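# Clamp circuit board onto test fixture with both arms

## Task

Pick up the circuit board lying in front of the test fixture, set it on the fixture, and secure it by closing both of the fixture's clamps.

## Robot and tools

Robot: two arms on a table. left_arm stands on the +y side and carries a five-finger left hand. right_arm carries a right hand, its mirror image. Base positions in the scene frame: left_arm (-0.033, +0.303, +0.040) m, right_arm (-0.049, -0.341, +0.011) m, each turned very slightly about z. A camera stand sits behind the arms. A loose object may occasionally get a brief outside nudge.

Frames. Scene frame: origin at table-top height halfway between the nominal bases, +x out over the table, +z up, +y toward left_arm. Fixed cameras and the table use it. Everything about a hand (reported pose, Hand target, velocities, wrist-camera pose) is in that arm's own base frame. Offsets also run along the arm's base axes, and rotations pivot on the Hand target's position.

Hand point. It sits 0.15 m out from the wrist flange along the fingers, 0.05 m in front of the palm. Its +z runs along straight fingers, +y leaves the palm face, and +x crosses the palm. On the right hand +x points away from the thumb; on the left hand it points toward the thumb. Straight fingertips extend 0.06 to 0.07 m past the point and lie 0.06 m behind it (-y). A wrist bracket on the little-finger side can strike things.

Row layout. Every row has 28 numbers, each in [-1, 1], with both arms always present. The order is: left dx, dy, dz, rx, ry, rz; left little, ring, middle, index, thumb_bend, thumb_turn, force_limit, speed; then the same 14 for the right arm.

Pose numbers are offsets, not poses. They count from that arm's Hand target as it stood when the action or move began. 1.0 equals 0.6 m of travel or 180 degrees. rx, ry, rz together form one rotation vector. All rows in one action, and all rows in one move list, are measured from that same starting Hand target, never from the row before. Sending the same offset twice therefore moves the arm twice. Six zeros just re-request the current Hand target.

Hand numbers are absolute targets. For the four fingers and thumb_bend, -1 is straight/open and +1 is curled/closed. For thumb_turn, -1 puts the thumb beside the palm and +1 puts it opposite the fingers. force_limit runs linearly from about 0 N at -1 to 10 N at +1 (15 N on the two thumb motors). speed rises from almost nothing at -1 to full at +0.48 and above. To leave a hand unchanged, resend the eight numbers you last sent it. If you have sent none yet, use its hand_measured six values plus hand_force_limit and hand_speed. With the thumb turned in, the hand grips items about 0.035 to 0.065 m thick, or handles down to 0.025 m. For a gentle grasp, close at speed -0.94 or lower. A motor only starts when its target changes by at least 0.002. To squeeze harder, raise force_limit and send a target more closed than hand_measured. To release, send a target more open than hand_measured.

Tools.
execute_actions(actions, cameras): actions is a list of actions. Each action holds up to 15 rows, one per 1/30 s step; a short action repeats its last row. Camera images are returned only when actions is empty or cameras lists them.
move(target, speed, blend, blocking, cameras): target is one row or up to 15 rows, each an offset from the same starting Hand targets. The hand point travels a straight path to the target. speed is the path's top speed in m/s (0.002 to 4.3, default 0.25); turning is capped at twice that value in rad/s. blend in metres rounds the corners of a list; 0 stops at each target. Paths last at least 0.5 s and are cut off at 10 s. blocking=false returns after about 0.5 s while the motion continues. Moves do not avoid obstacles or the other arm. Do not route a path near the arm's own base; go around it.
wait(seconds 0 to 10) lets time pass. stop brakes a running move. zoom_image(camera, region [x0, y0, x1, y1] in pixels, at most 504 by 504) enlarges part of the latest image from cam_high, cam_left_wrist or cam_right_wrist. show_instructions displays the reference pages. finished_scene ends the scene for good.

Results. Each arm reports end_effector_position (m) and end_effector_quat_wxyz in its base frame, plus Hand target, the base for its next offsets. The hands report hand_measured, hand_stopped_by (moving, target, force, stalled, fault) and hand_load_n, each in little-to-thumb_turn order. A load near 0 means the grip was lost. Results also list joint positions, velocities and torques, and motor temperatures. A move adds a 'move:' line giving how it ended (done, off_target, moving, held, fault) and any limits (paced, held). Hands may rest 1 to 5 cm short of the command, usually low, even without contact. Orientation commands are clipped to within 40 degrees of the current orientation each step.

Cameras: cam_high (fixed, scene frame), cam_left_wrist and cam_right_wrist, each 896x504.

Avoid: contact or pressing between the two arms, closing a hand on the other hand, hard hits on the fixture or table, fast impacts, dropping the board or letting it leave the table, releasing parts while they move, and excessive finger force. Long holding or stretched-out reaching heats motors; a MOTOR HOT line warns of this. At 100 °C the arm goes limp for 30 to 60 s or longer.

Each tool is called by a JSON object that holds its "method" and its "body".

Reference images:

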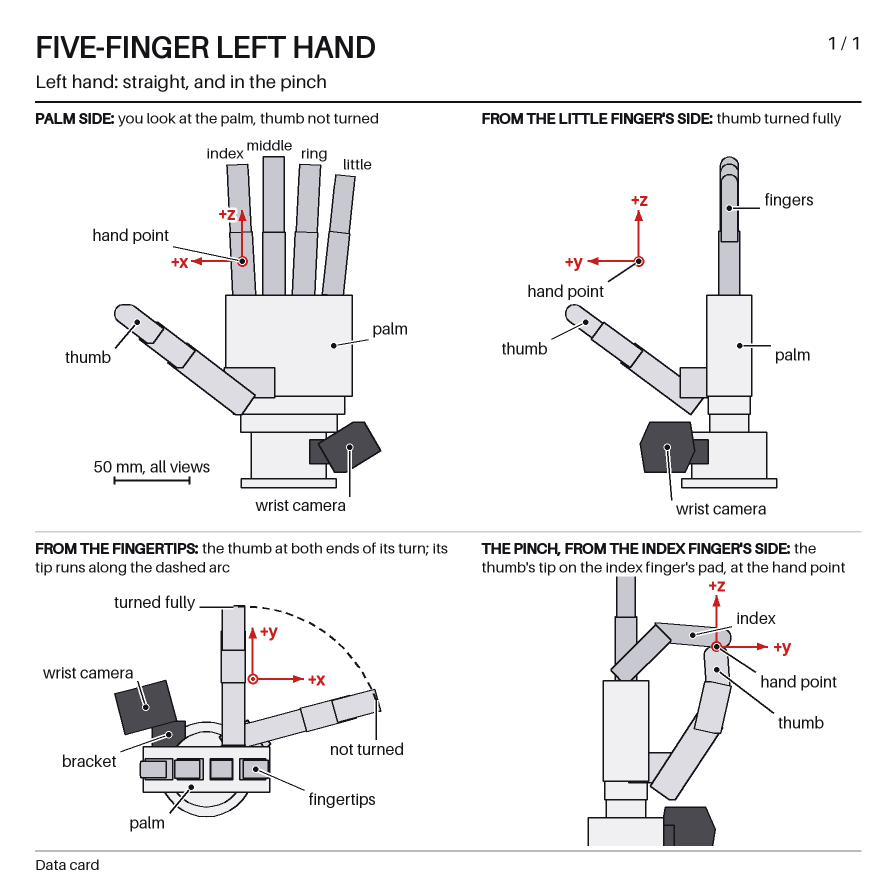

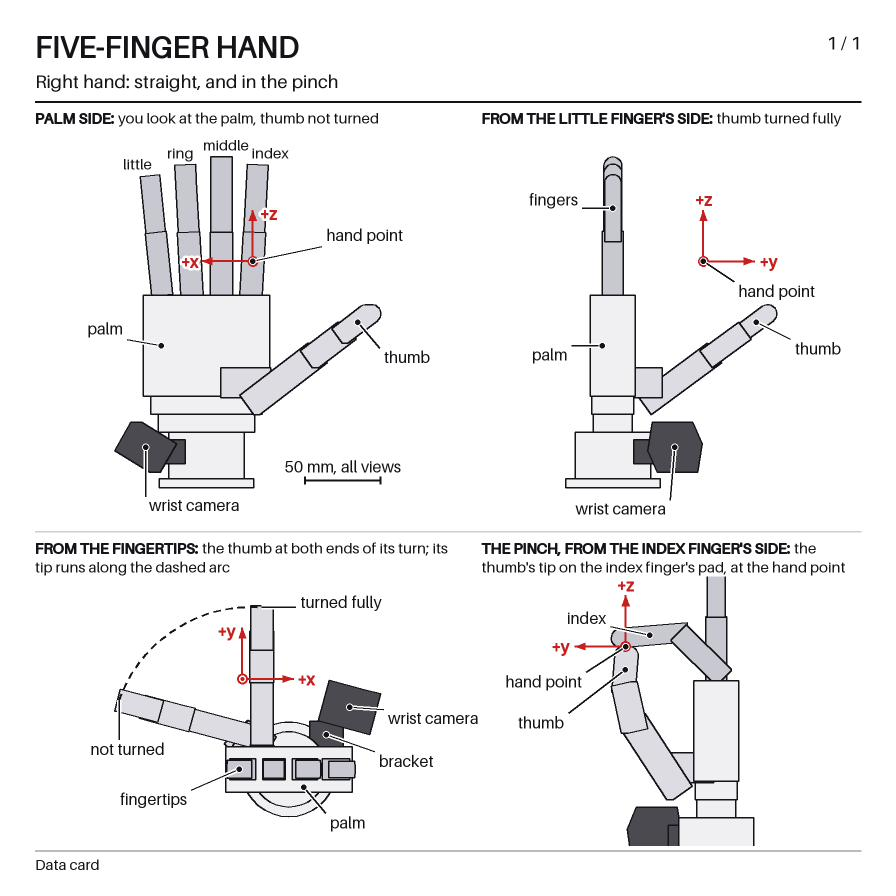

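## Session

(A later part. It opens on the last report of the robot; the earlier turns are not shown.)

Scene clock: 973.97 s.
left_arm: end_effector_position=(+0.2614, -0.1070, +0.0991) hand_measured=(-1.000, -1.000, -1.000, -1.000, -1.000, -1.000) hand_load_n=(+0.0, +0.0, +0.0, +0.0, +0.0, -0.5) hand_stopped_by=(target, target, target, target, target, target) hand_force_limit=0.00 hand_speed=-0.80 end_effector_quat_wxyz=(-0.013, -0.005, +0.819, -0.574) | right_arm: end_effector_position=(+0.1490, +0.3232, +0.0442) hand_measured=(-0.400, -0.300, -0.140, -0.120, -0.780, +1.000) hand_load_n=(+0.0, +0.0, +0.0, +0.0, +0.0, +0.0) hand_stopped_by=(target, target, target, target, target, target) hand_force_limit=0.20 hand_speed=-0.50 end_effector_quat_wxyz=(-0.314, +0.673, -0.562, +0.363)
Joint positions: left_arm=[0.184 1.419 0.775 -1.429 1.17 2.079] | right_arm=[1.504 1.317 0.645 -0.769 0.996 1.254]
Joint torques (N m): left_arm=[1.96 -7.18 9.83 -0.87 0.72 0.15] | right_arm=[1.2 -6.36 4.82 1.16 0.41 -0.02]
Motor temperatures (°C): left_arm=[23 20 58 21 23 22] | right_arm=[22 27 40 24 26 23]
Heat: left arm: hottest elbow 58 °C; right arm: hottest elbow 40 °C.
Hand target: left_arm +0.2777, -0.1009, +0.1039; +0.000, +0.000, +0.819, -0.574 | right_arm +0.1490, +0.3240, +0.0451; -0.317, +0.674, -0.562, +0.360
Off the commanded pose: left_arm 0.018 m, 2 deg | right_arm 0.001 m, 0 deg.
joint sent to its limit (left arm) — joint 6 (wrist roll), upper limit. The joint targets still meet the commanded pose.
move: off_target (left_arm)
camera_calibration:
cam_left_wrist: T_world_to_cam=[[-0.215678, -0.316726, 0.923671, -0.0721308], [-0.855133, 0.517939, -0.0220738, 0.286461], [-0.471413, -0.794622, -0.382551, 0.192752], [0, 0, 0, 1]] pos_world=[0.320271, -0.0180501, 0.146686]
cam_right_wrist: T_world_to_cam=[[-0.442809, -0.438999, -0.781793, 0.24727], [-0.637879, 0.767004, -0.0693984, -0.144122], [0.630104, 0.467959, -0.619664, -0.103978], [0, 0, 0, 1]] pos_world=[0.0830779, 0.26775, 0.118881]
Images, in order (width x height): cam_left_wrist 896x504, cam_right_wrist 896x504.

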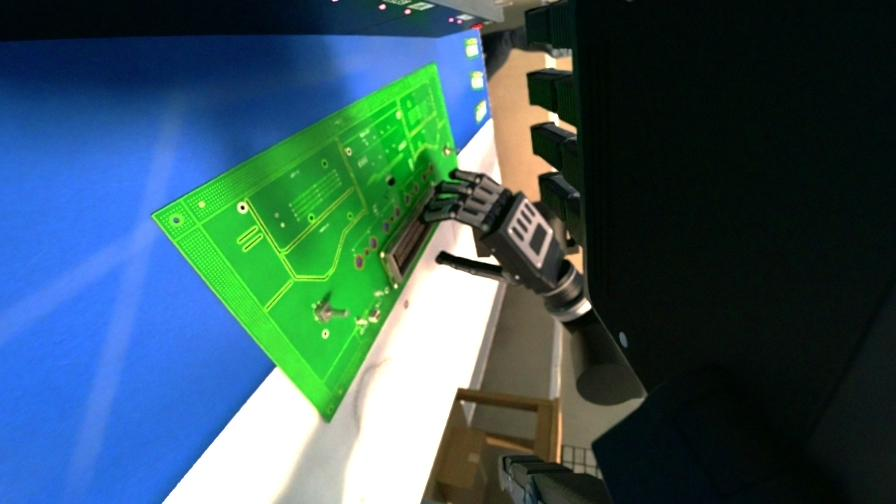

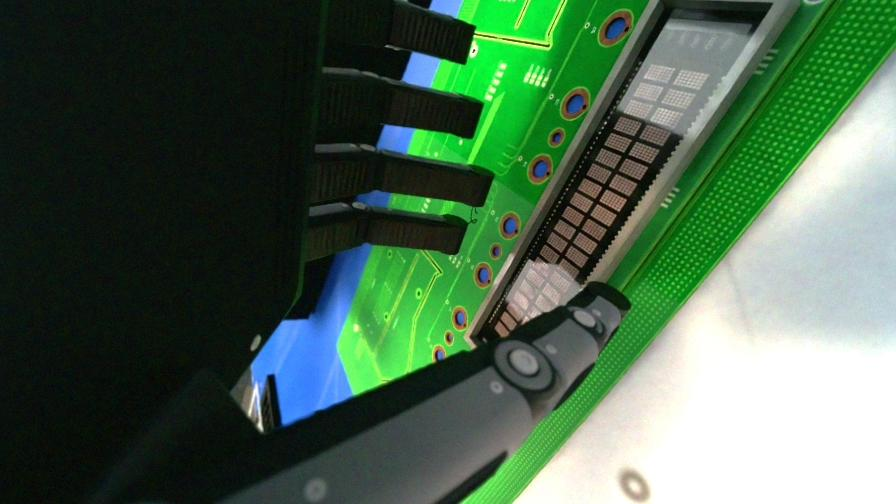

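{"method": "move", "body": {"target": [0, 0, 0, 0, 0, 0, -1, -1, -1, -1, -1, -1, 0, -0.8, 0.0033, -0.0058, -0.0402, 0, 0, 0, -0.4, -0.3, -0.14, -0.12, -0.78, 1, 0.2, -0.5], "speed": 0.08, "cameras": ["cam_right_wrist", "cam_left_wrist"]}}

{"method": "zoom_image", "body": {"camera": "cam_right_wrist", "region": [400, 100, 750, 450]}}

{"method": "zoom_image", "body": {"camera": "cam_left_wrist", "region": [360, 150, 480, 300]}}

Scene clock: 986.50 s.
left_arm: end_effector_position=(+0.2614, -0.1070, +0.0991) hand_measured=(-1.000, -1.000, -1.000, -1.000, -1.000, -1.000) hand_load_n=(+0.0, +0.0, +0.0, +0.0, +0.0, +0.0) hand_stopped_by=(target, target, target, target, target, target) hand_force_limit=0.00 hand_speed=-0.80 end_effector_quat_wxyz=(-0.013, -0.005, +0.819, -0.574) | right_arm: end_effector_position=(+0.1488, +0.3218, +0.0229) hand_measured=(-0.400, -0.300, -0.140, -0.120, -0.780, +1.000) hand_load_n=(+0.0, +0.0, +0.0, +0.0, +0.0, +0.0) hand_stopped_by=(target, target, target, target, target, target) hand_force_limit=0.20 hand_speed=-0.50 end_effector_quat_wxyz=(-0.319, +0.674, -0.561, +0.360)
Joint positions: left_arm=[0.184 1.419 0.775 -1.429 1.17 2.079] | right_arm=[1.504 1.354 0.604 -0.67 0.996 1.241]
Joint torques (N m): left_arm=[1.96 -7.18 9.83 -0.88 0.72 0.15] | right_arm=[0.5 -5.77 4.46 1.17 0.39 -0.02]
Motor temperatures (°C): left_arm=[23 21 57 21 23 22] | right_arm=[22 27 38 24 26 23]
Heat: left arm: hottest elbow 57 °C; right arm: hottest elbow 38 °C.
Hand target: left_arm +0.2777, -0.1009, +0.1039; +0.000, +0.000, +0.819, -0.574 | right_arm +0.1510, +0.3205, +0.0209; -0.317, +0.674, -0.561, +0.360
Off the commanded pose: left_arm 0.018 m, 2 deg | right_arm 0.003 m, 0 deg.
joint sent to its limit (left arm) — joint 6 (wrist roll), upper limit. The joint targets still meet the commanded pose.
move: off_target (left_arm)
camera_calibration:
cam_left_wrist: T_world_to_cam=[[-0.215678, -0.316726, 0.923671, -0.0721308], [-0.855133, 0.517939, -0.0220738, 0.286461], [-0.471413, -0.794622, -0.382551, 0.192752], [0, 0, 0, 1]] pos_world=[0.320271, -0.0180501, 0.146686]
cam_right_wrist: T_world_to_cam=[[-0.438506, -0.435187, -0.786336, 0.228179], [-0.643505, 0.762819, -0.0633161, -0.142687], [0.627386, 0.478247, -0.614546, -0.119435], [0, 0, 0, 1]] pos_world=[0.0831702, 0.265264, 0.0969928]
Images, in order (width x height): cam_left_wrist 896x504, cam_right_wrist 896x504.

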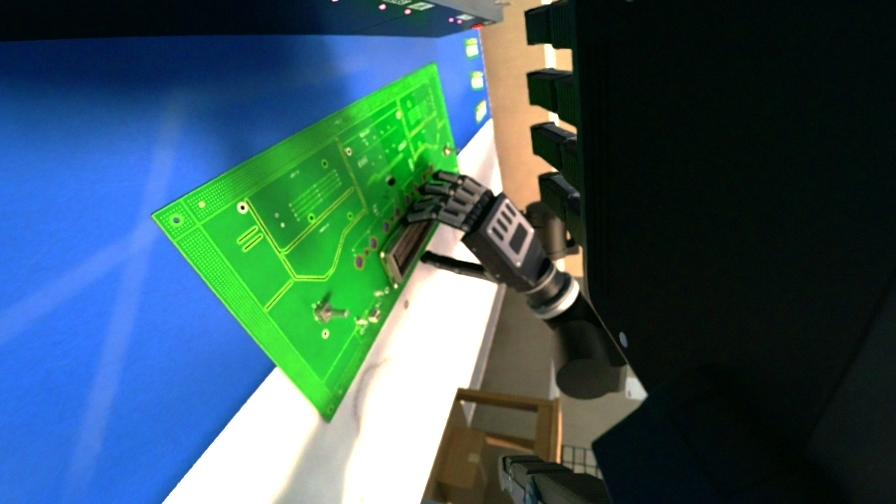

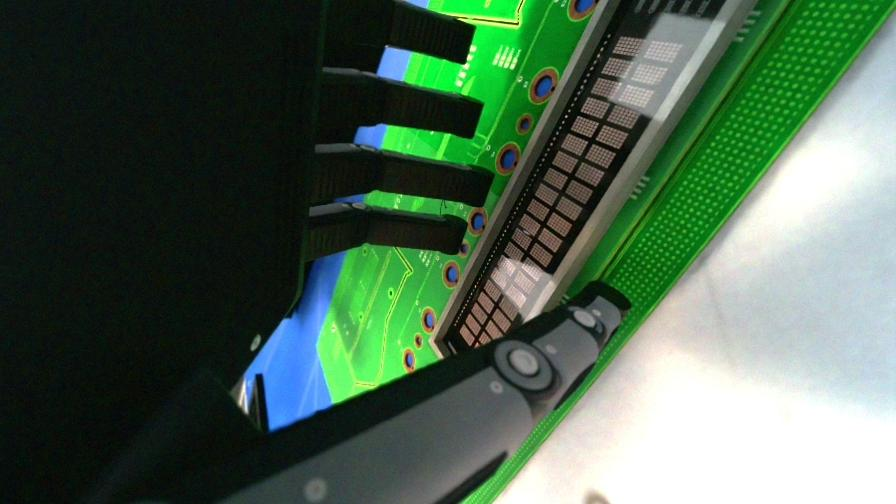

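Scaled by 1.440.

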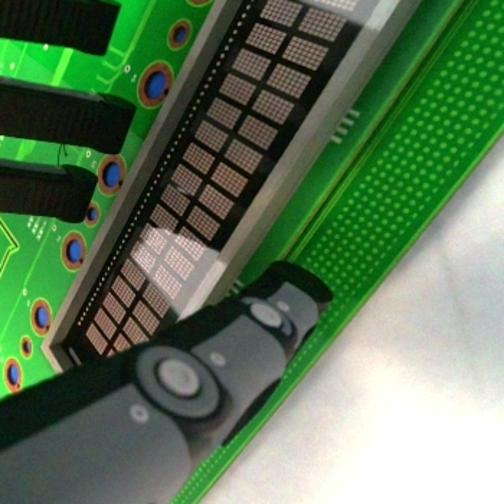

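Scaled by 3.360.

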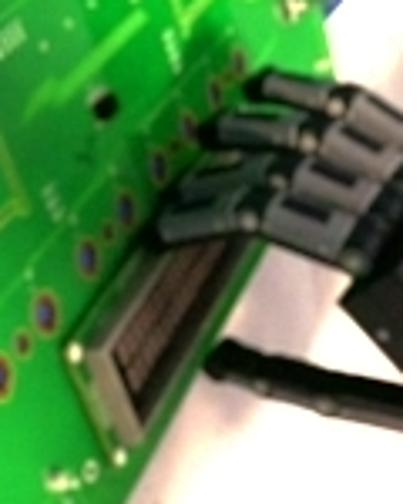

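{"method": "move", "body": {"target": [[0, 0, 0, 0, 0, 0, -1, -1, -1, -1, -1, -1, 0, -0.8, 0.0033, -0.005, -0.006, 0, 0, 0, -0.4, -0.3, -0.14, -0.12, -0.78, 1, 0.2, -0.5],[0, 0, 0, 0, 0, 0, -1, -1, -1, -1, -1, -1, 0, -0.8, 0.0033, -0.005, -0.026, 0, 0, 0, -0.4, -0.3, -0.14, -0.12, -0.78, 1, 0.2, -0.5]], "speed": 0.05, "cameras": ["cam_right_wrist", "cam_left_wrist"]}}

{"method": "zoom_image", "body": {"camera": "cam_left_wrist", "region": [360, 150, 480, 300]}}

Scene clock: 996.97 s.
left_arm: end_effector_position=(+0.2614, -0.1070, +0.0991) hand_measured=(-1.000, -1.000, -1.000, -1.000, -1.000, -1.000) hand_load_n=(+0.0, +0.0, +0.0, +0.0, +0.0, +0.0) hand_stopped_by=(target, target, target, target, target, target) hand_force_limit=0.00 hand_speed=-0.80 end_effector_quat_wxyz=(-0.013, -0.005, +0.819, -0.574) | right_arm: end_effector_position=(+0.1516, +0.3221, +0.0155) hand_measured=(-0.400, -0.300, -0.140, -0.120, -0.780, +1.000) hand_load_n=(+0.0, +0.0, -2.0, +0.5, +0.5, -1.0) hand_stopped_by=(target, target, target, target, target, target) hand_force_limit=0.20 hand_speed=-0.50 end_effector_quat_wxyz=(-0.324, +0.672, -0.561, +0.358)
Joint positions: left_arm=[0.184 1.419 0.775 -1.429 1.17 2.079] | right_arm=[1.497 1.367 0.585 -0.61 0.998 1.219]
Joint torques (N m): left_arm=[1.96 -7.18 9.8 -0.88 0.72 0.16] | right_arm=[0.56 -4.31 3.79 1.55 0.22 0.08]
Motor temperatures (°C): left_arm=[23 21 57 21 23 22] | right_arm=[22 27 37 24 26 23]
Heat: left arm: hottest elbow 57 °C; right arm: hottest elbow 37 °C.
Hand target: left_arm +0.2777, -0.1009, +0.1039; +0.000, +0.000, +0.819, -0.574 | right_arm +0.1529, +0.3177, +0.0053; -0.317, +0.674, -0.561, +0.360
Off the commanded pose: left_arm 0.018 m, 2 deg | right_arm 0.011 m, 1 deg.
joint sent to its limit (left arm) — joint 6 (wrist roll), upper limit. The joint targets still meet the commanded pose.
move: off_target (left_arm, right_arm)
camera_calibration:
cam_left_wrist: T_world_to_cam=[[-0.215678, -0.316726, 0.923671, -0.0721308], [-0.855133, 0.517939, -0.0220738, 0.286461], [-0.471413, -0.794622, -0.382551, 0.192752], [0, 0, 0, 1]] pos_world=[0.320271, -0.0180501, 0.146686]
cam_right_wrist: T_world_to_cam=[[-0.432825, -0.429525, -0.792572, 0.221159], [-0.645973, 0.761026, -0.0596627, -0.140662], [0.628794, 0.486156, -0.606852, -0.128834], [0, 0, 0, 1]] pos_world=[0.0858696, 0.264674, 0.0887086]
Images, in order (width x height): cam_left_wrist 896x504, cam_right_wrist 896x504.

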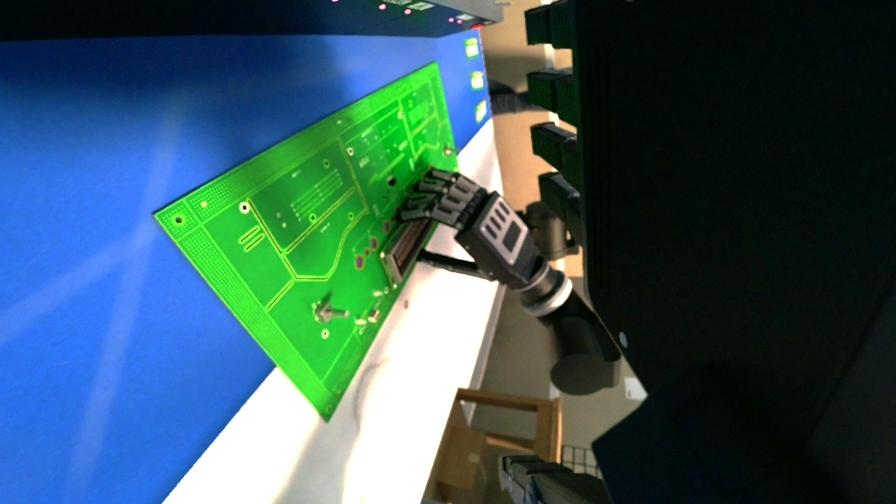

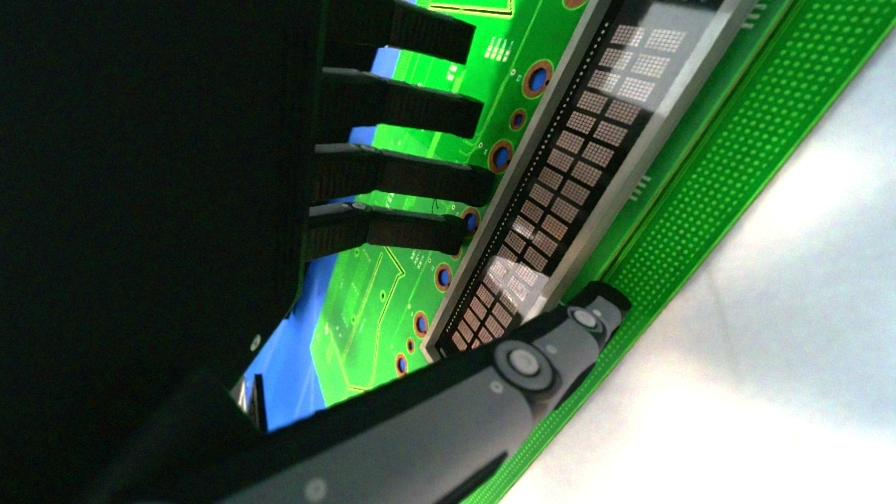

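Scaled by 3.360.

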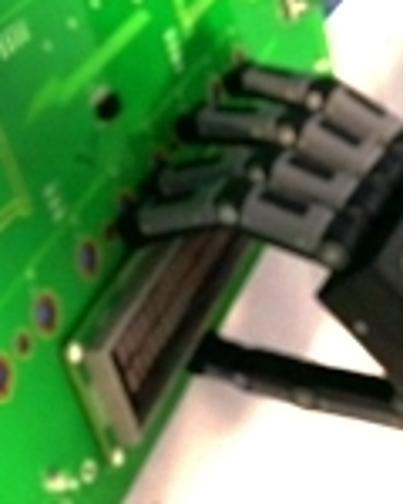

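{"method": "move", "body": {"target": [0, 0, 0, 0, 0, 0, -1, -1, -1, -1, -1, -1, 0, -0.8, 0, 0, 0, 0, 0, 0, -0.4, -0.3, 0.3, 0.3, -0.4, 1, -0.2, -0.93], "speed": 0.05, "cameras": ["cam_right_wrist", "cam_left_wrist"]}}

{"method": "zoom_image", "body": {"camera": "cam_left_wrist", "region": [360, 150, 480, 300]}}

{"method": "zoom_image", "body": {"camera": "cam_right_wrist", "region": [400, 100, 750, 450]}}

Scene clock: 1002.63 s.
left_arm: end_effector_position=(+0.2614, -0.1070, +0.0991) hand_measured=(-1.000, -1.000, -1.000, -1.000, -1.000, -1.000) hand_load_n=(+0.0, +0.0, +0.0, +0.0, +0.0, +0.0) hand_stopped_by=(target, target, target, target, target, target) hand_force_limit=0.00 hand_speed=-0.80 end_effector_quat_wxyz=(-0.013, -0.005, +0.819, -0.574) | right_arm: end_effector_position=(+0.1516, +0.3228, +0.0155) hand_measured=(-0.400, -0.300, -0.070, -0.024, -0.748, +1.000) hand_load_n=(+0.0, +0.0, +3.0, +3.5, +7.5, -3.0) hand_stopped_by=(target, target, force, force, force, target) hand_force_limit=-0.20 hand_speed=-0.93 end_effector_quat_wxyz=(-0.325, +0.672, -0.561, +0.358)
Joint positions: left_arm=[0.184 1.419 0.775 -1.429 1.17 2.079] | right_arm=[1.497 1.367 0.585 -0.607 0.998 1.217]
Joint torques (N m): left_arm=[1.96 -7.12 9.78 -0.88 0.72 0.15] | right_arm=[0.62 -4.37 3.79 1.42 0.24 0.07]
Motor temperatures (°C): left_arm=[23 21 57 21 23 22] | right_arm=[22 27 36 24 25 23]
Heat: left arm: hottest elbow 57 °C; right arm: hottest elbow 36 °C.
Hand target: left_arm +0.2777, -0.1009, +0.1039; +0.000, +0.000, +0.819, -0.574 | right_arm +0.1529, +0.3176, +0.0053; -0.317, +0.674, -0.561, +0.360
Off the commanded pose: left_arm 0.018 m, 2 deg | right_arm 0.011 m, 1 deg.
joint sent to its limit (left arm) — joint 6 (wrist roll), upper limit. The joint targets still meet the commanded pose.
move: off_target (left_arm, right_arm)
camera_calibration:
cam_left_wrist: T_world_to_cam=[[-0.215678, -0.316726, 0.923671, -0.0721308], [-0.855133, 0.517939, -0.0220738, 0.286461], [-0.471413, -0.794622, -0.382551, 0.192752], [0, 0, 0, 1]] pos_world=[0.320271, -0.0180501, 0.146686]
cam_right_wrist: T_world_to_cam=[[-0.432589, -0.428445, -0.793285, 0.221053], [-0.646604, 0.760603, -0.0581915, -0.140874], [0.628307, 0.487768, -0.606063, -0.129607], [0, 0, 0, 1]] pos_world=[0.0859685, 0.265076, 0.0886106]
Images, in order (width x height): cam_left_wrist 896x504, cam_right_wrist 896x504.

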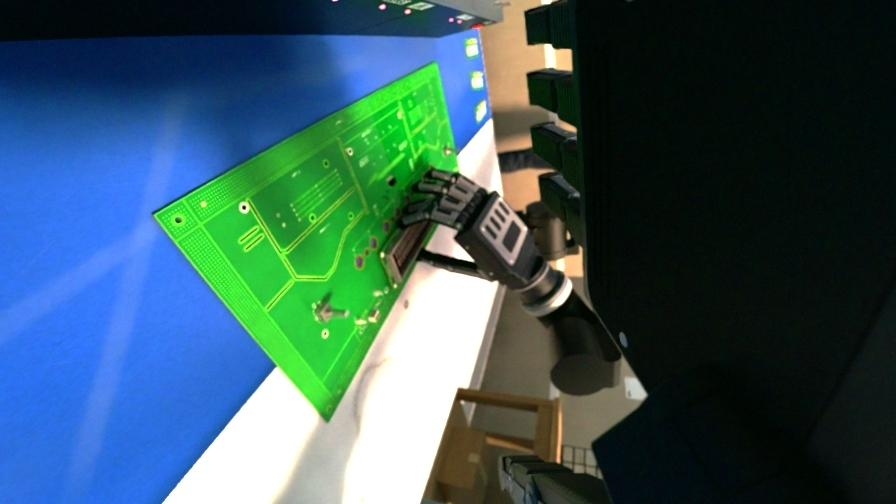

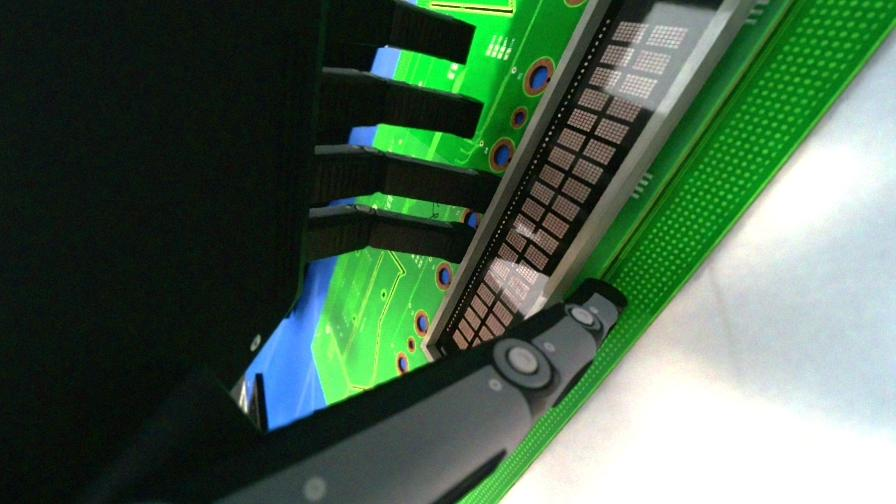

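Scaled by 3.360.

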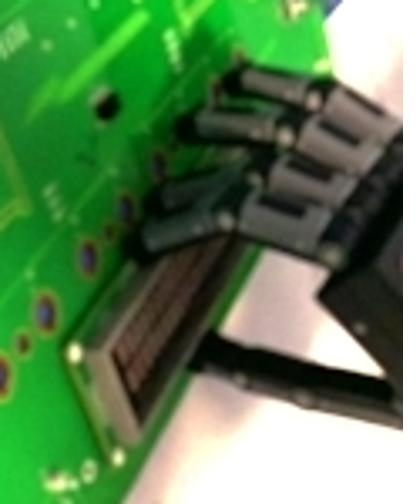

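Scaled by 1.440.

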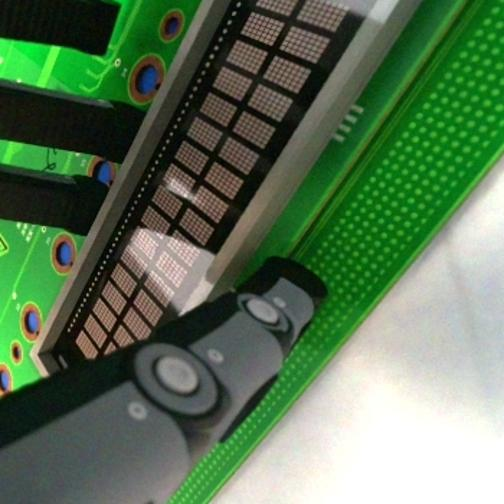

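{"method": "move", "body": {"target": [[0, 0, 0, 0, 0, 0, -1, -1, -1, -1, -1, -1, 0, -0.8, 0, 0, 0, 0, 0, 0, -0.4, 0.2, 0.3, 0.3, -0.4, 1, -0.5, -0.9],[0, 0, 0, 0, 0, 0, -1, -1, -1, -1, -1, -1, 0, -0.8, 0, 0, 0, 0, 0, 0, -0.4, 0.2, 0.4, 0.4, -0.3, 1, 0.4, -0.95],[0, 0, 0, 0, 0, 0, -1, -1, -1, -1, -1, -1, 0, -0.8, 0, 0, 0, 0, 0, 0, -0.4, 0.2, 0.5, 0.5, -0.2, 1, 0.7, -0.95]], "speed": 0.05, "cameras": ["cam_right_wrist", "cam_left_wrist"]}}

{"method": "zoom_image", "body": {"camera": "cam_left_wrist", "region": [360, 150, 480, 300]}}

Scene clock: 1012.73 s.
left_arm: end_effector_position=(+0.2614, -0.1070, +0.0991) hand_measured=(-1.000, -1.000, -1.000, -1.000, -1.000, -1.000) hand_load_n=(+0.0, +0.0, +0.0, -0.5, +0.0, +0.0) hand_stopped_by=(target, target, target, target, target, target) hand_force_limit=0.00 hand_speed=-0.80 end_effector_quat_wxyz=(-0.013, -0.005, +0.819, -0.574) | right_arm: end_effector_position=(+0.1522, +0.3232, +0.0161) hand_measured=(-0.400, +0.034, -0.040, +0.034, -0.750, +1.000) hand_load_n=(+0.0, +0.0, +8.0, +3.5, +11.0, -1.0) hand_stopped_by=(target, force, force, force, force, target) hand_force_limit=0.70 hand_speed=-0.95 end_effector_quat_wxyz=(-0.326, +0.671, -0.561, +0.358)
Joint positions: left_arm=[0.184 1.419 0.775 -1.429 1.17 2.079] | right_arm=[1.497 1.367 0.585 -0.605 1.001 1.217]
Joint torques (N m): left_arm=[2.02 -7.12 9.8 -0.88 0.72 0.15] | right_arm=[0.56 -4.37 3.79 1.33 0.1 0.08]
Motor temperatures (°C): left_arm=[23 21 56 21 24 22] | right_arm=[22 27 36 24 25 23]
Heat: left arm: hottest elbow 56 °C; right arm: hottest elbow 36 °C.
Hand target: left_arm +0.2777, -0.1009, +0.1039; +0.000, +0.000, +0.819, -0.574 | right_arm +0.1529, +0.3176, +0.0053; -0.317, +0.674, -0.561, +0.360
Off the commanded pose: left_arm 0.018 m, 2 deg | right_arm 0.012 m, 1 deg.
joint sent to its limit (left arm) — joint 6 (wrist roll), upper limit. The joint targets still meet the commanded pose.
move: off_target (left_arm, right_arm); target 2's new numbers were sent with right_arm's hand 0.012 m and 1 deg from that target; target 3's new numbers were sent with right_arm's hand 0.012 m and 1 deg from that target
camera_calibration:
cam_left_wrist: T_world_to_cam=[[-0.215678, -0.316726, 0.923671, -0.0721308], [-0.855133, 0.517939, -0.0220738, 0.286461], [-0.471413, -0.794622, -0.382551, 0.192752], [0, 0, 0, 1]] pos_world=[0.320271, -0.0180501, 0.146686]
cam_right_wrist: T_world_to_cam=[[-0.42993, -0.426909, -0.795556, 0.221041], [-0.646028, 0.761011, -0.0592494, -0.140959], [0.630721, 0.488478, -0.602977, -0.13049], [0, 0, 0, 1]] pos_world=[0.0862716, 0.265377, 0.0888161]
Images, in order (width x height): cam_left_wrist 896x504, cam_right_wrist 896x504.

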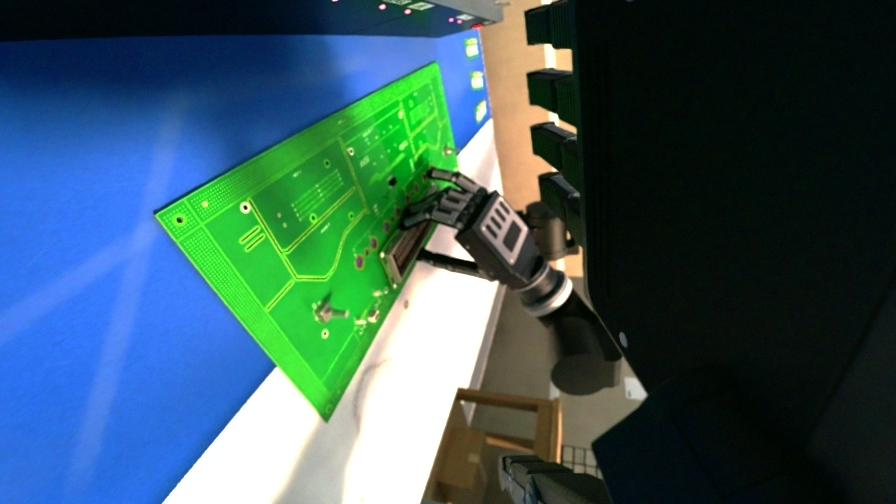

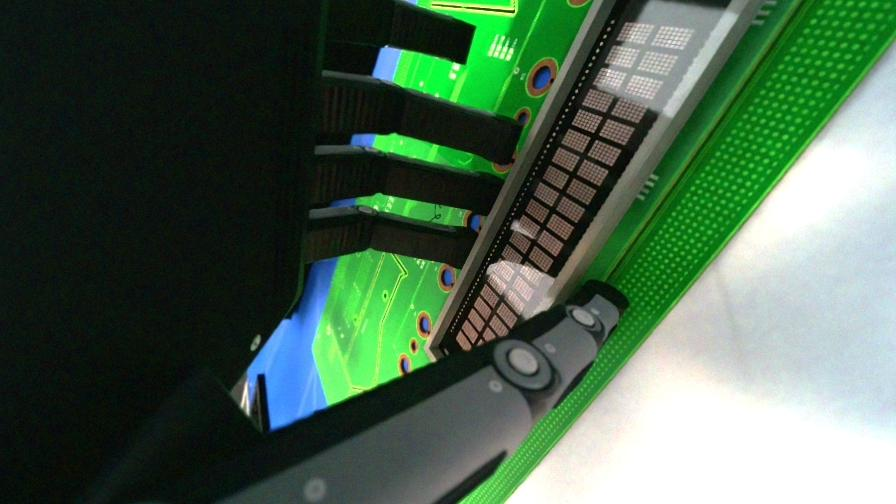

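Scaled by 3.360.

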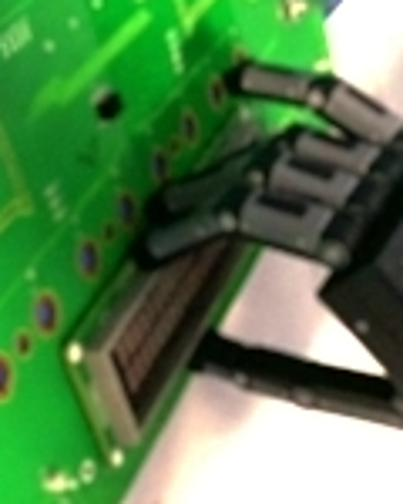

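{"method": "move", "body": {"target": [[0, 0, 0, 0, 0, 0, -1, -1, -1, -1, -1, -1, 0, -0.8, 0, 0, 0, 0, 0, 0, -0.4, 0.2, 0.5, 0.6, -0.2, 1, 0.7, -0.93],[0, 0, 0, 0, 0, 0, -1, -1, -1, -1, -1, -1, 0, -0.8, 0.002, 0.037, 0.042, 0, 0, 0, -0.4, 0.2, 0.5, 0.6, -0.2, 1, 0.7, -0.93],[0, 0, 0, 0, 0, 0, -1, -1, -1, -1, -1, -1, 0, -0.8, 0.006, 0.052, 0.08, -0.0037, 0.0332, 0, -0.4, 0.2, 0.5, 0.6, -0.2, 1, 0.7, -0.93]], "speed": 0.03, "cameras": ["cam_right_wrist", "cam_left_wrist"]}}

{"method": "zoom_image", "body": {"camera": "cam_left_wrist", "region": [360, 150, 480, 300]}}

Scene clock: 1030.93 s.
left_arm: end_effector_position=(+0.2614, -0.1070, +0.0991) hand_measured=(-1.000, -1.000, -1.000, -1.000, -1.000, -1.000) hand_load_n=(+0.0, +0.0, +0.0, +0.0, +0.0, -0.5) hand_stopped_by=(target, target, target, target, target, target) hand_force_limit=0.00 hand_speed=-0.80 end_effector_quat_wxyz=(-0.013, -0.005, +0.819, -0.574) | right_arm: end_effector_position=(+0.1518, +0.3296, +0.0338) hand_measured=(-0.400, +0.034, -0.040, +0.046, -0.748, +1.000) hand_load_n=(+0.0, +0.0, +0.0, +0.0, +0.0, +0.0) hand_stopped_by=(target, force, force, force, force, target) hand_force_limit=0.70 hand_speed=-0.93 end_effector_quat_wxyz=(-0.268, +0.700, -0.569, +0.338)
Joint positions: left_arm=[0.184 1.419 0.775 -1.429 1.17 2.079] | right_arm=[1.441 1.349 0.686 -0.763 0.885 1.167]
Joint torques (N m): left_arm=[2.02 -7.12 9.81 -0.88 0.72 0.15] | right_arm=[0.56 -7.47 8.46 0.42 0.32 -0.03]
Motor temperatures (°C): left_arm=[23 21 56 21 24 22] | right_arm=[22 27 35 24 25 23]
Heat: left arm: hottest elbow 56 °C; right arm: hottest elbow 35 °C.
Hand target: left_arm +0.2777, -0.1009, +0.1039; +0.000, +0.000, +0.819, -0.574 | right_arm +0.1565, +0.3488, +0.0533; -0.283, +0.694, -0.575, +0.328
Off the commanded pose: left_arm 0.018 m, 2 deg | right_arm 0.028 m, 2 deg.
joint sent to its limit (left arm) — joint 6 (wrist roll), upper limit. The joint targets still meet the commanded pose.
move: off_target (left_arm, right_arm)
camera_calibration:
cam_left_wrist: T_world_to_cam=[[-0.215678, -0.316726, 0.923671, -0.0721308], [-0.855133, 0.517939, -0.0220738, 0.286461], [-0.471413, -0.794622, -0.382551, 0.192752], [0, 0, 0, 1]] pos_world=[0.320271, -0.0180501, 0.146686]
cam_right_wrist: T_world_to_cam=[[-0.52178, -0.474808, -0.708734, 0.26447], [-0.646306, 0.762281, -0.0348614, -0.146252], [0.556807, 0.439869, -0.704614, -0.0919819], [0, 0, 0, 1]] pos_world=[0.0946878, 0.277517, 0.117528]
Images, in order (width x height): cam_left_wrist 896x504, cam_right_wrist 896x504.

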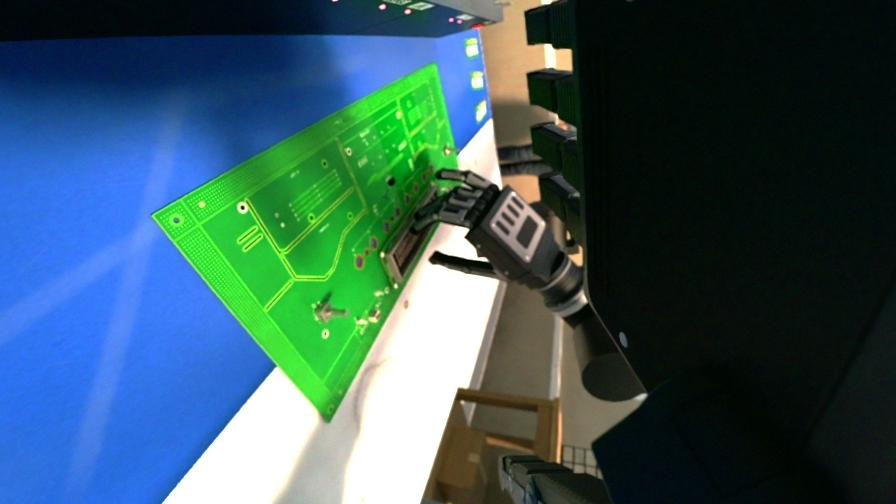

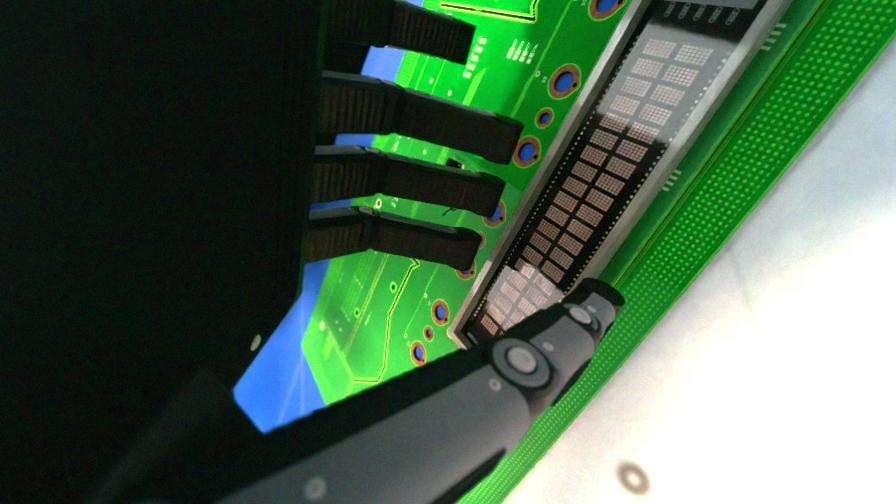

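Scaled by 3.360.

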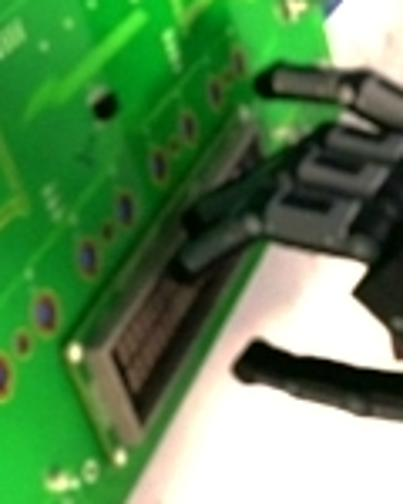

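{"method": "move", "body": {"target": [[0, 0, 0, 0, 0, 0, -1, -1, -1, -1, -1, -1, 0, -0.8, 0, 0, 0, 0, 0, 0, -0.4, -0.3, -0.24, -0.24, -0.62, 1, 0.3, -0.5],[0, 0, 0, 0, 0, 0, -1, -1, -1, -1, -1, -1, 0, -0.8, -0.012, -0.025, 0.03, 0.0037, -0.0459, 0, -0.4, -0.3, -0.24, -0.24, -0.62, 1, 0.3, -0.5],[0, 0, 0, 0, 0, 0, -1, -1, -1, -1, -1, -1, 0, -0.8, -0.017, -0.05, -0.03, 0.0037, -0.0459, 0, -0.4, -0.3, -0.24, -0.24, -0.62, 1, 0.3, -0.5]], "speed": 0.1, "cameras": ["cam_right_wrist", "cam_left_wrist"]}}

{"method": "zoom_image", "body": {"camera": "cam_right_wrist", "region": [450, 0, 896, 446]}}

Scene clock: 1088.83 s.
left_arm: end_effector_position=(+0.2614, -0.1070, +0.0991) hand_measured=(-1.000, -1.000, -1.000, -1.000, -1.000, -1.000) hand_load_n=(+0.0, -0.5, +0.0, +0.0, +0.0, -0.5) hand_stopped_by=(target, target, target, target, target, target) hand_force_limit=0.00 hand_speed=-0.80 end_effector_quat_wxyz=(-0.013, -0.005, +0.819, -0.574) | right_arm: end_effector_position=(+0.1481, +0.3154, +0.0353) hand_measured=(-0.400, -0.300, -0.240, -0.240, -0.620, +1.000) hand_load_n=(+0.0, +0.0, +0.0, +0.0, +0.0, +0.0) hand_stopped_by=(target, target, target, target, target, target) hand_force_limit=0.30 hand_speed=-0.50 end_effector_quat_wxyz=(-0.320, +0.670, -0.553, +0.378)
Joint positions: left_arm=[0.184 1.419 0.775 -1.429 1.17 2.079] | right_arm=[1.524 1.333 0.616 -0.752 1.033 1.276]
Joint torques (N m): left_arm=[2.02 -7.12 9.83 -0.88 0.73 0.15] | right_arm=[2.02 -5.66 4.68 1.11 0.68 0.18]
Motor temperatures (°C): left_arm=[23 21 55 21 24 22] | right_arm=[22 28 43 24 25 23]
Heat: left arm: hottest elbow 55 °C; right arm: hottest elbow 43 °C.
Hand target: left_arm +0.2777, -0.1009, +0.1039; +0.000, +0.000, +0.819, -0.574 | right_arm +0.1463, +0.3187, +0.0353; -0.328, +0.667, -0.555, +0.374
Off the commanded pose: left_arm 0.018 m, 2 deg | right_arm 0.004 m, 1 deg.
joint sent to its limit (left arm) — joint 6 (wrist roll), upper limit. The joint targets still meet the commanded pose.
move: off_target (left_arm)
camera_calibration:
cam_left_wrist: T_world_to_cam=[[-0.215678, -0.316726, 0.923671, -0.0721308], [-0.855133, 0.517939, -0.0220738, 0.286461], [-0.471413, -0.794622, -0.382551, 0.192752], [0, 0, 0, 1]] pos_world=[0.320271, -0.0180501, 0.146686]
cam_right_wrist: T_world_to_cam=[[-0.413471, -0.450663, -0.791167, 0.236262], [-0.63824, 0.763162, -0.10116, -0.136955], [0.649377, 0.463127, -0.603177, -0.107211], [0, 0, 0, 1]] pos_world=[0.0798976, 0.260646, 0.108401]
Images, in order (width x height): cam_left_wrist 896x504, cam_right_wrist 896x504.

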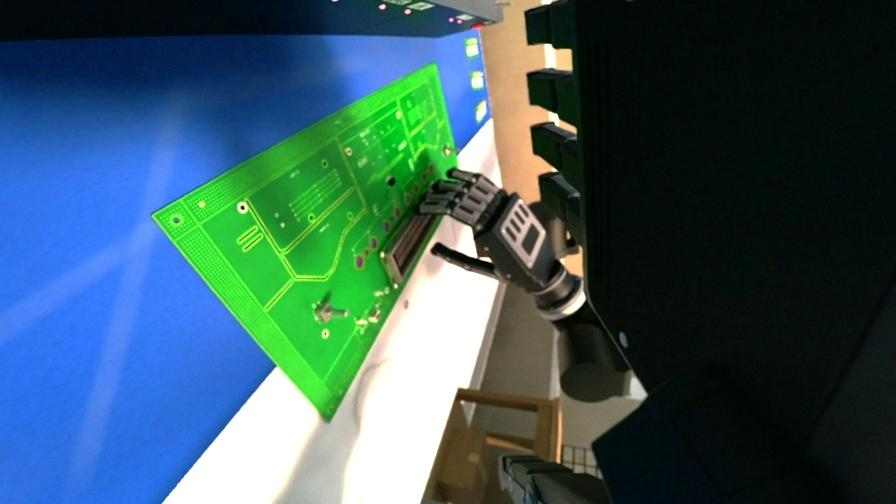

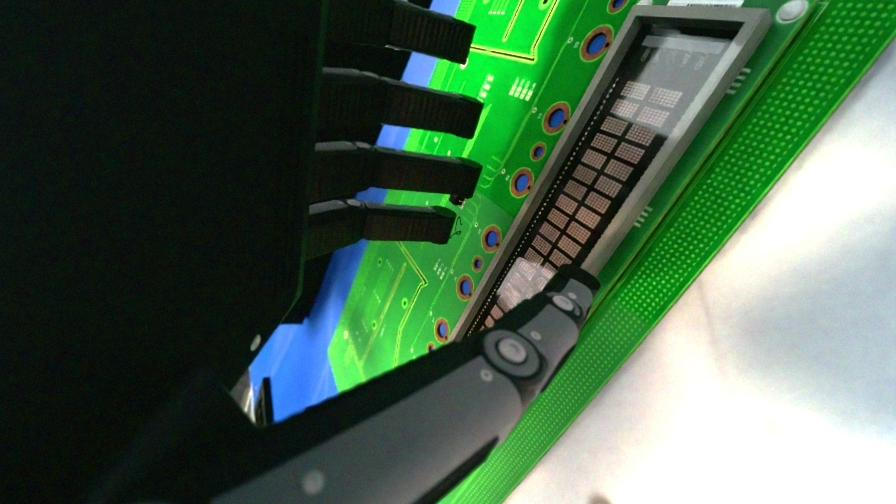

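Scaled by 1.130.

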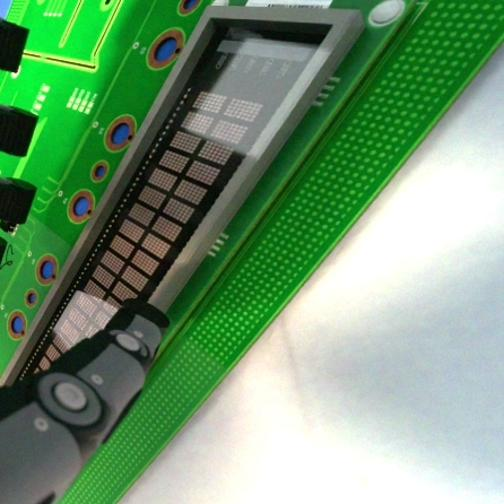

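{"method": "move", "body": {"target": [0, 0, 0, 0, 0, 0, -1, -1, -1, -1, -1, -1, 0, -0.8, -0.0047, 0.0005, -0.052, 0, 0, 0, -0.4, -0.3, -0.2, -0.24, -0.62, 1, 0.3, -0.5], "speed": 0.06, "cameras": ["cam_right_wrist", "cam_left_wrist"]}}

{"method": "zoom_image", "body": {"camera": "cam_right_wrist", "region": [400, 50, 750, 400]}}

{"method": "zoom_image", "body": {"camera": "cam_left_wrist", "region": [360, 150, 480, 300]}}

Scene clock: 1102.47 s.
left_arm: end_effector_position=(+0.2614, -0.1070, +0.0991) hand_measured=(-1.000, -1.000, -1.000, -1.000, -1.000, -1.000) hand_load_n=(+0.0, +0.0, +0.0, +0.0, +0.0, -0.5) hand_stopped_by=(target, target, target, target, target, target) hand_force_limit=0.00 hand_speed=-0.80 end_effector_quat_wxyz=(-0.013, -0.005, +0.819, -0.574) | right_arm: end_effector_position=(+0.1446, +0.3185, +0.0136) hand_measured=(-0.400, -0.300, -0.200, -0.240, -0.620, +1.000) hand_load_n=(+0.0, +0.0, +0.0, +0.0, +2.5, -3.0) hand_stopped_by=(target, target, target, target, target, target) hand_force_limit=0.30 hand_speed=-0.50 end_effector_quat_wxyz=(-0.327, +0.670, -0.549, +0.378)
Joint positions: left_arm=[0.184 1.419 0.775 -1.429 1.17 2.079] | right_arm=[1.541 1.396 0.592 -0.67 1.045 1.287]
Joint torques (N m): left_arm=[2.02 -7.18 9.81 -0.88 0.72 0.15] | right_arm=[1.38 -4.31 3.78 1.66 0.25 0.25]
Motor temperatures (°C): left_arm=[23 21 55 21 24 22] | right_arm=[22 28 40 24 25 23]
Heat: left arm: hottest elbow 55 °C; right arm: hottest elbow 40 °C.
Hand target: left_arm +0.2777, -0.1009, +0.1039; +0.000, +0.000, +0.819, -0.574 | right_arm +0.1436, +0.3192, +0.0042; -0.328, +0.667, -0.555, +0.374
Off the commanded pose: left_arm 0.018 m, 2 deg | right_arm 0.009 m, 1 deg.
joint sent to its limit (left arm) — joint 6 (wrist roll), upper limit. The joint targets still meet the commanded pose.
move: off_target (left_arm)
camera_calibration:
cam_left_wrist: T_world_to_cam=[[-0.215678, -0.316726, 0.923671, -0.0721308], [-0.855133, 0.517939, -0.0220738, 0.286461], [-0.471413, -0.794622, -0.382551, 0.192752], [0, 0, 0, 1]] pos_world=[0.320271, -0.0180501, 0.146686]
cam_right_wrist: T_world_to_cam=[[-0.39998, -0.450923, -0.797925, 0.217112], [-0.644675, 0.757243, -0.104774, -0.140881], [0.651468, 0.472495, -0.593581, -0.122916], [0, 0, 0, 1]] pos_world=[0.0760939, 0.262659, 0.0855179]
Images, in order (width x height): cam_left_wrist 896x504, cam_right_wrist 896x504.

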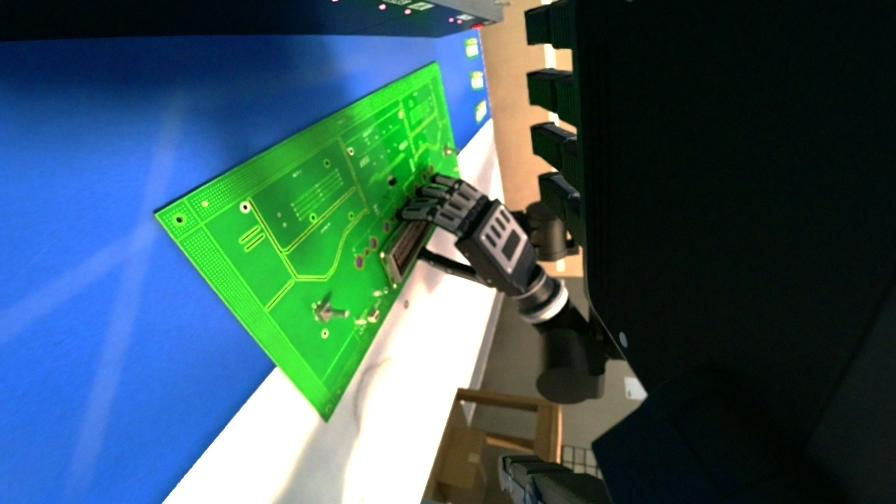

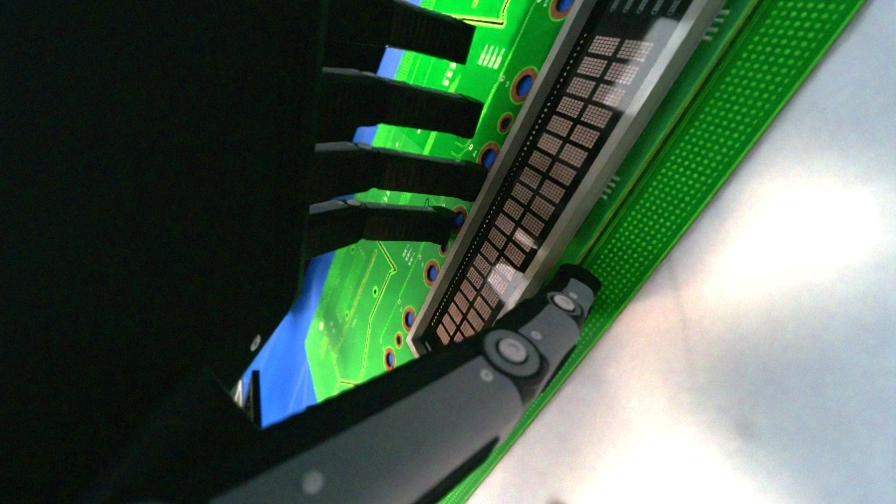

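Scaled by 1.440.

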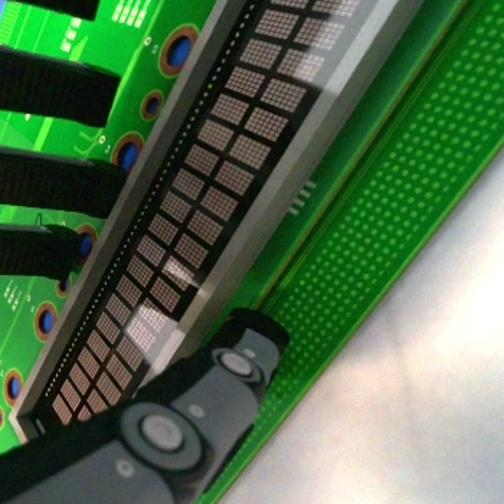

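Scaled by 3.360.

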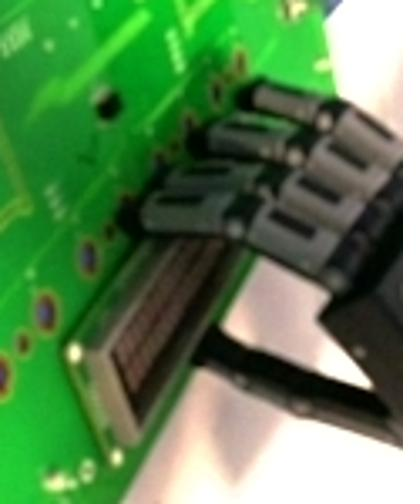

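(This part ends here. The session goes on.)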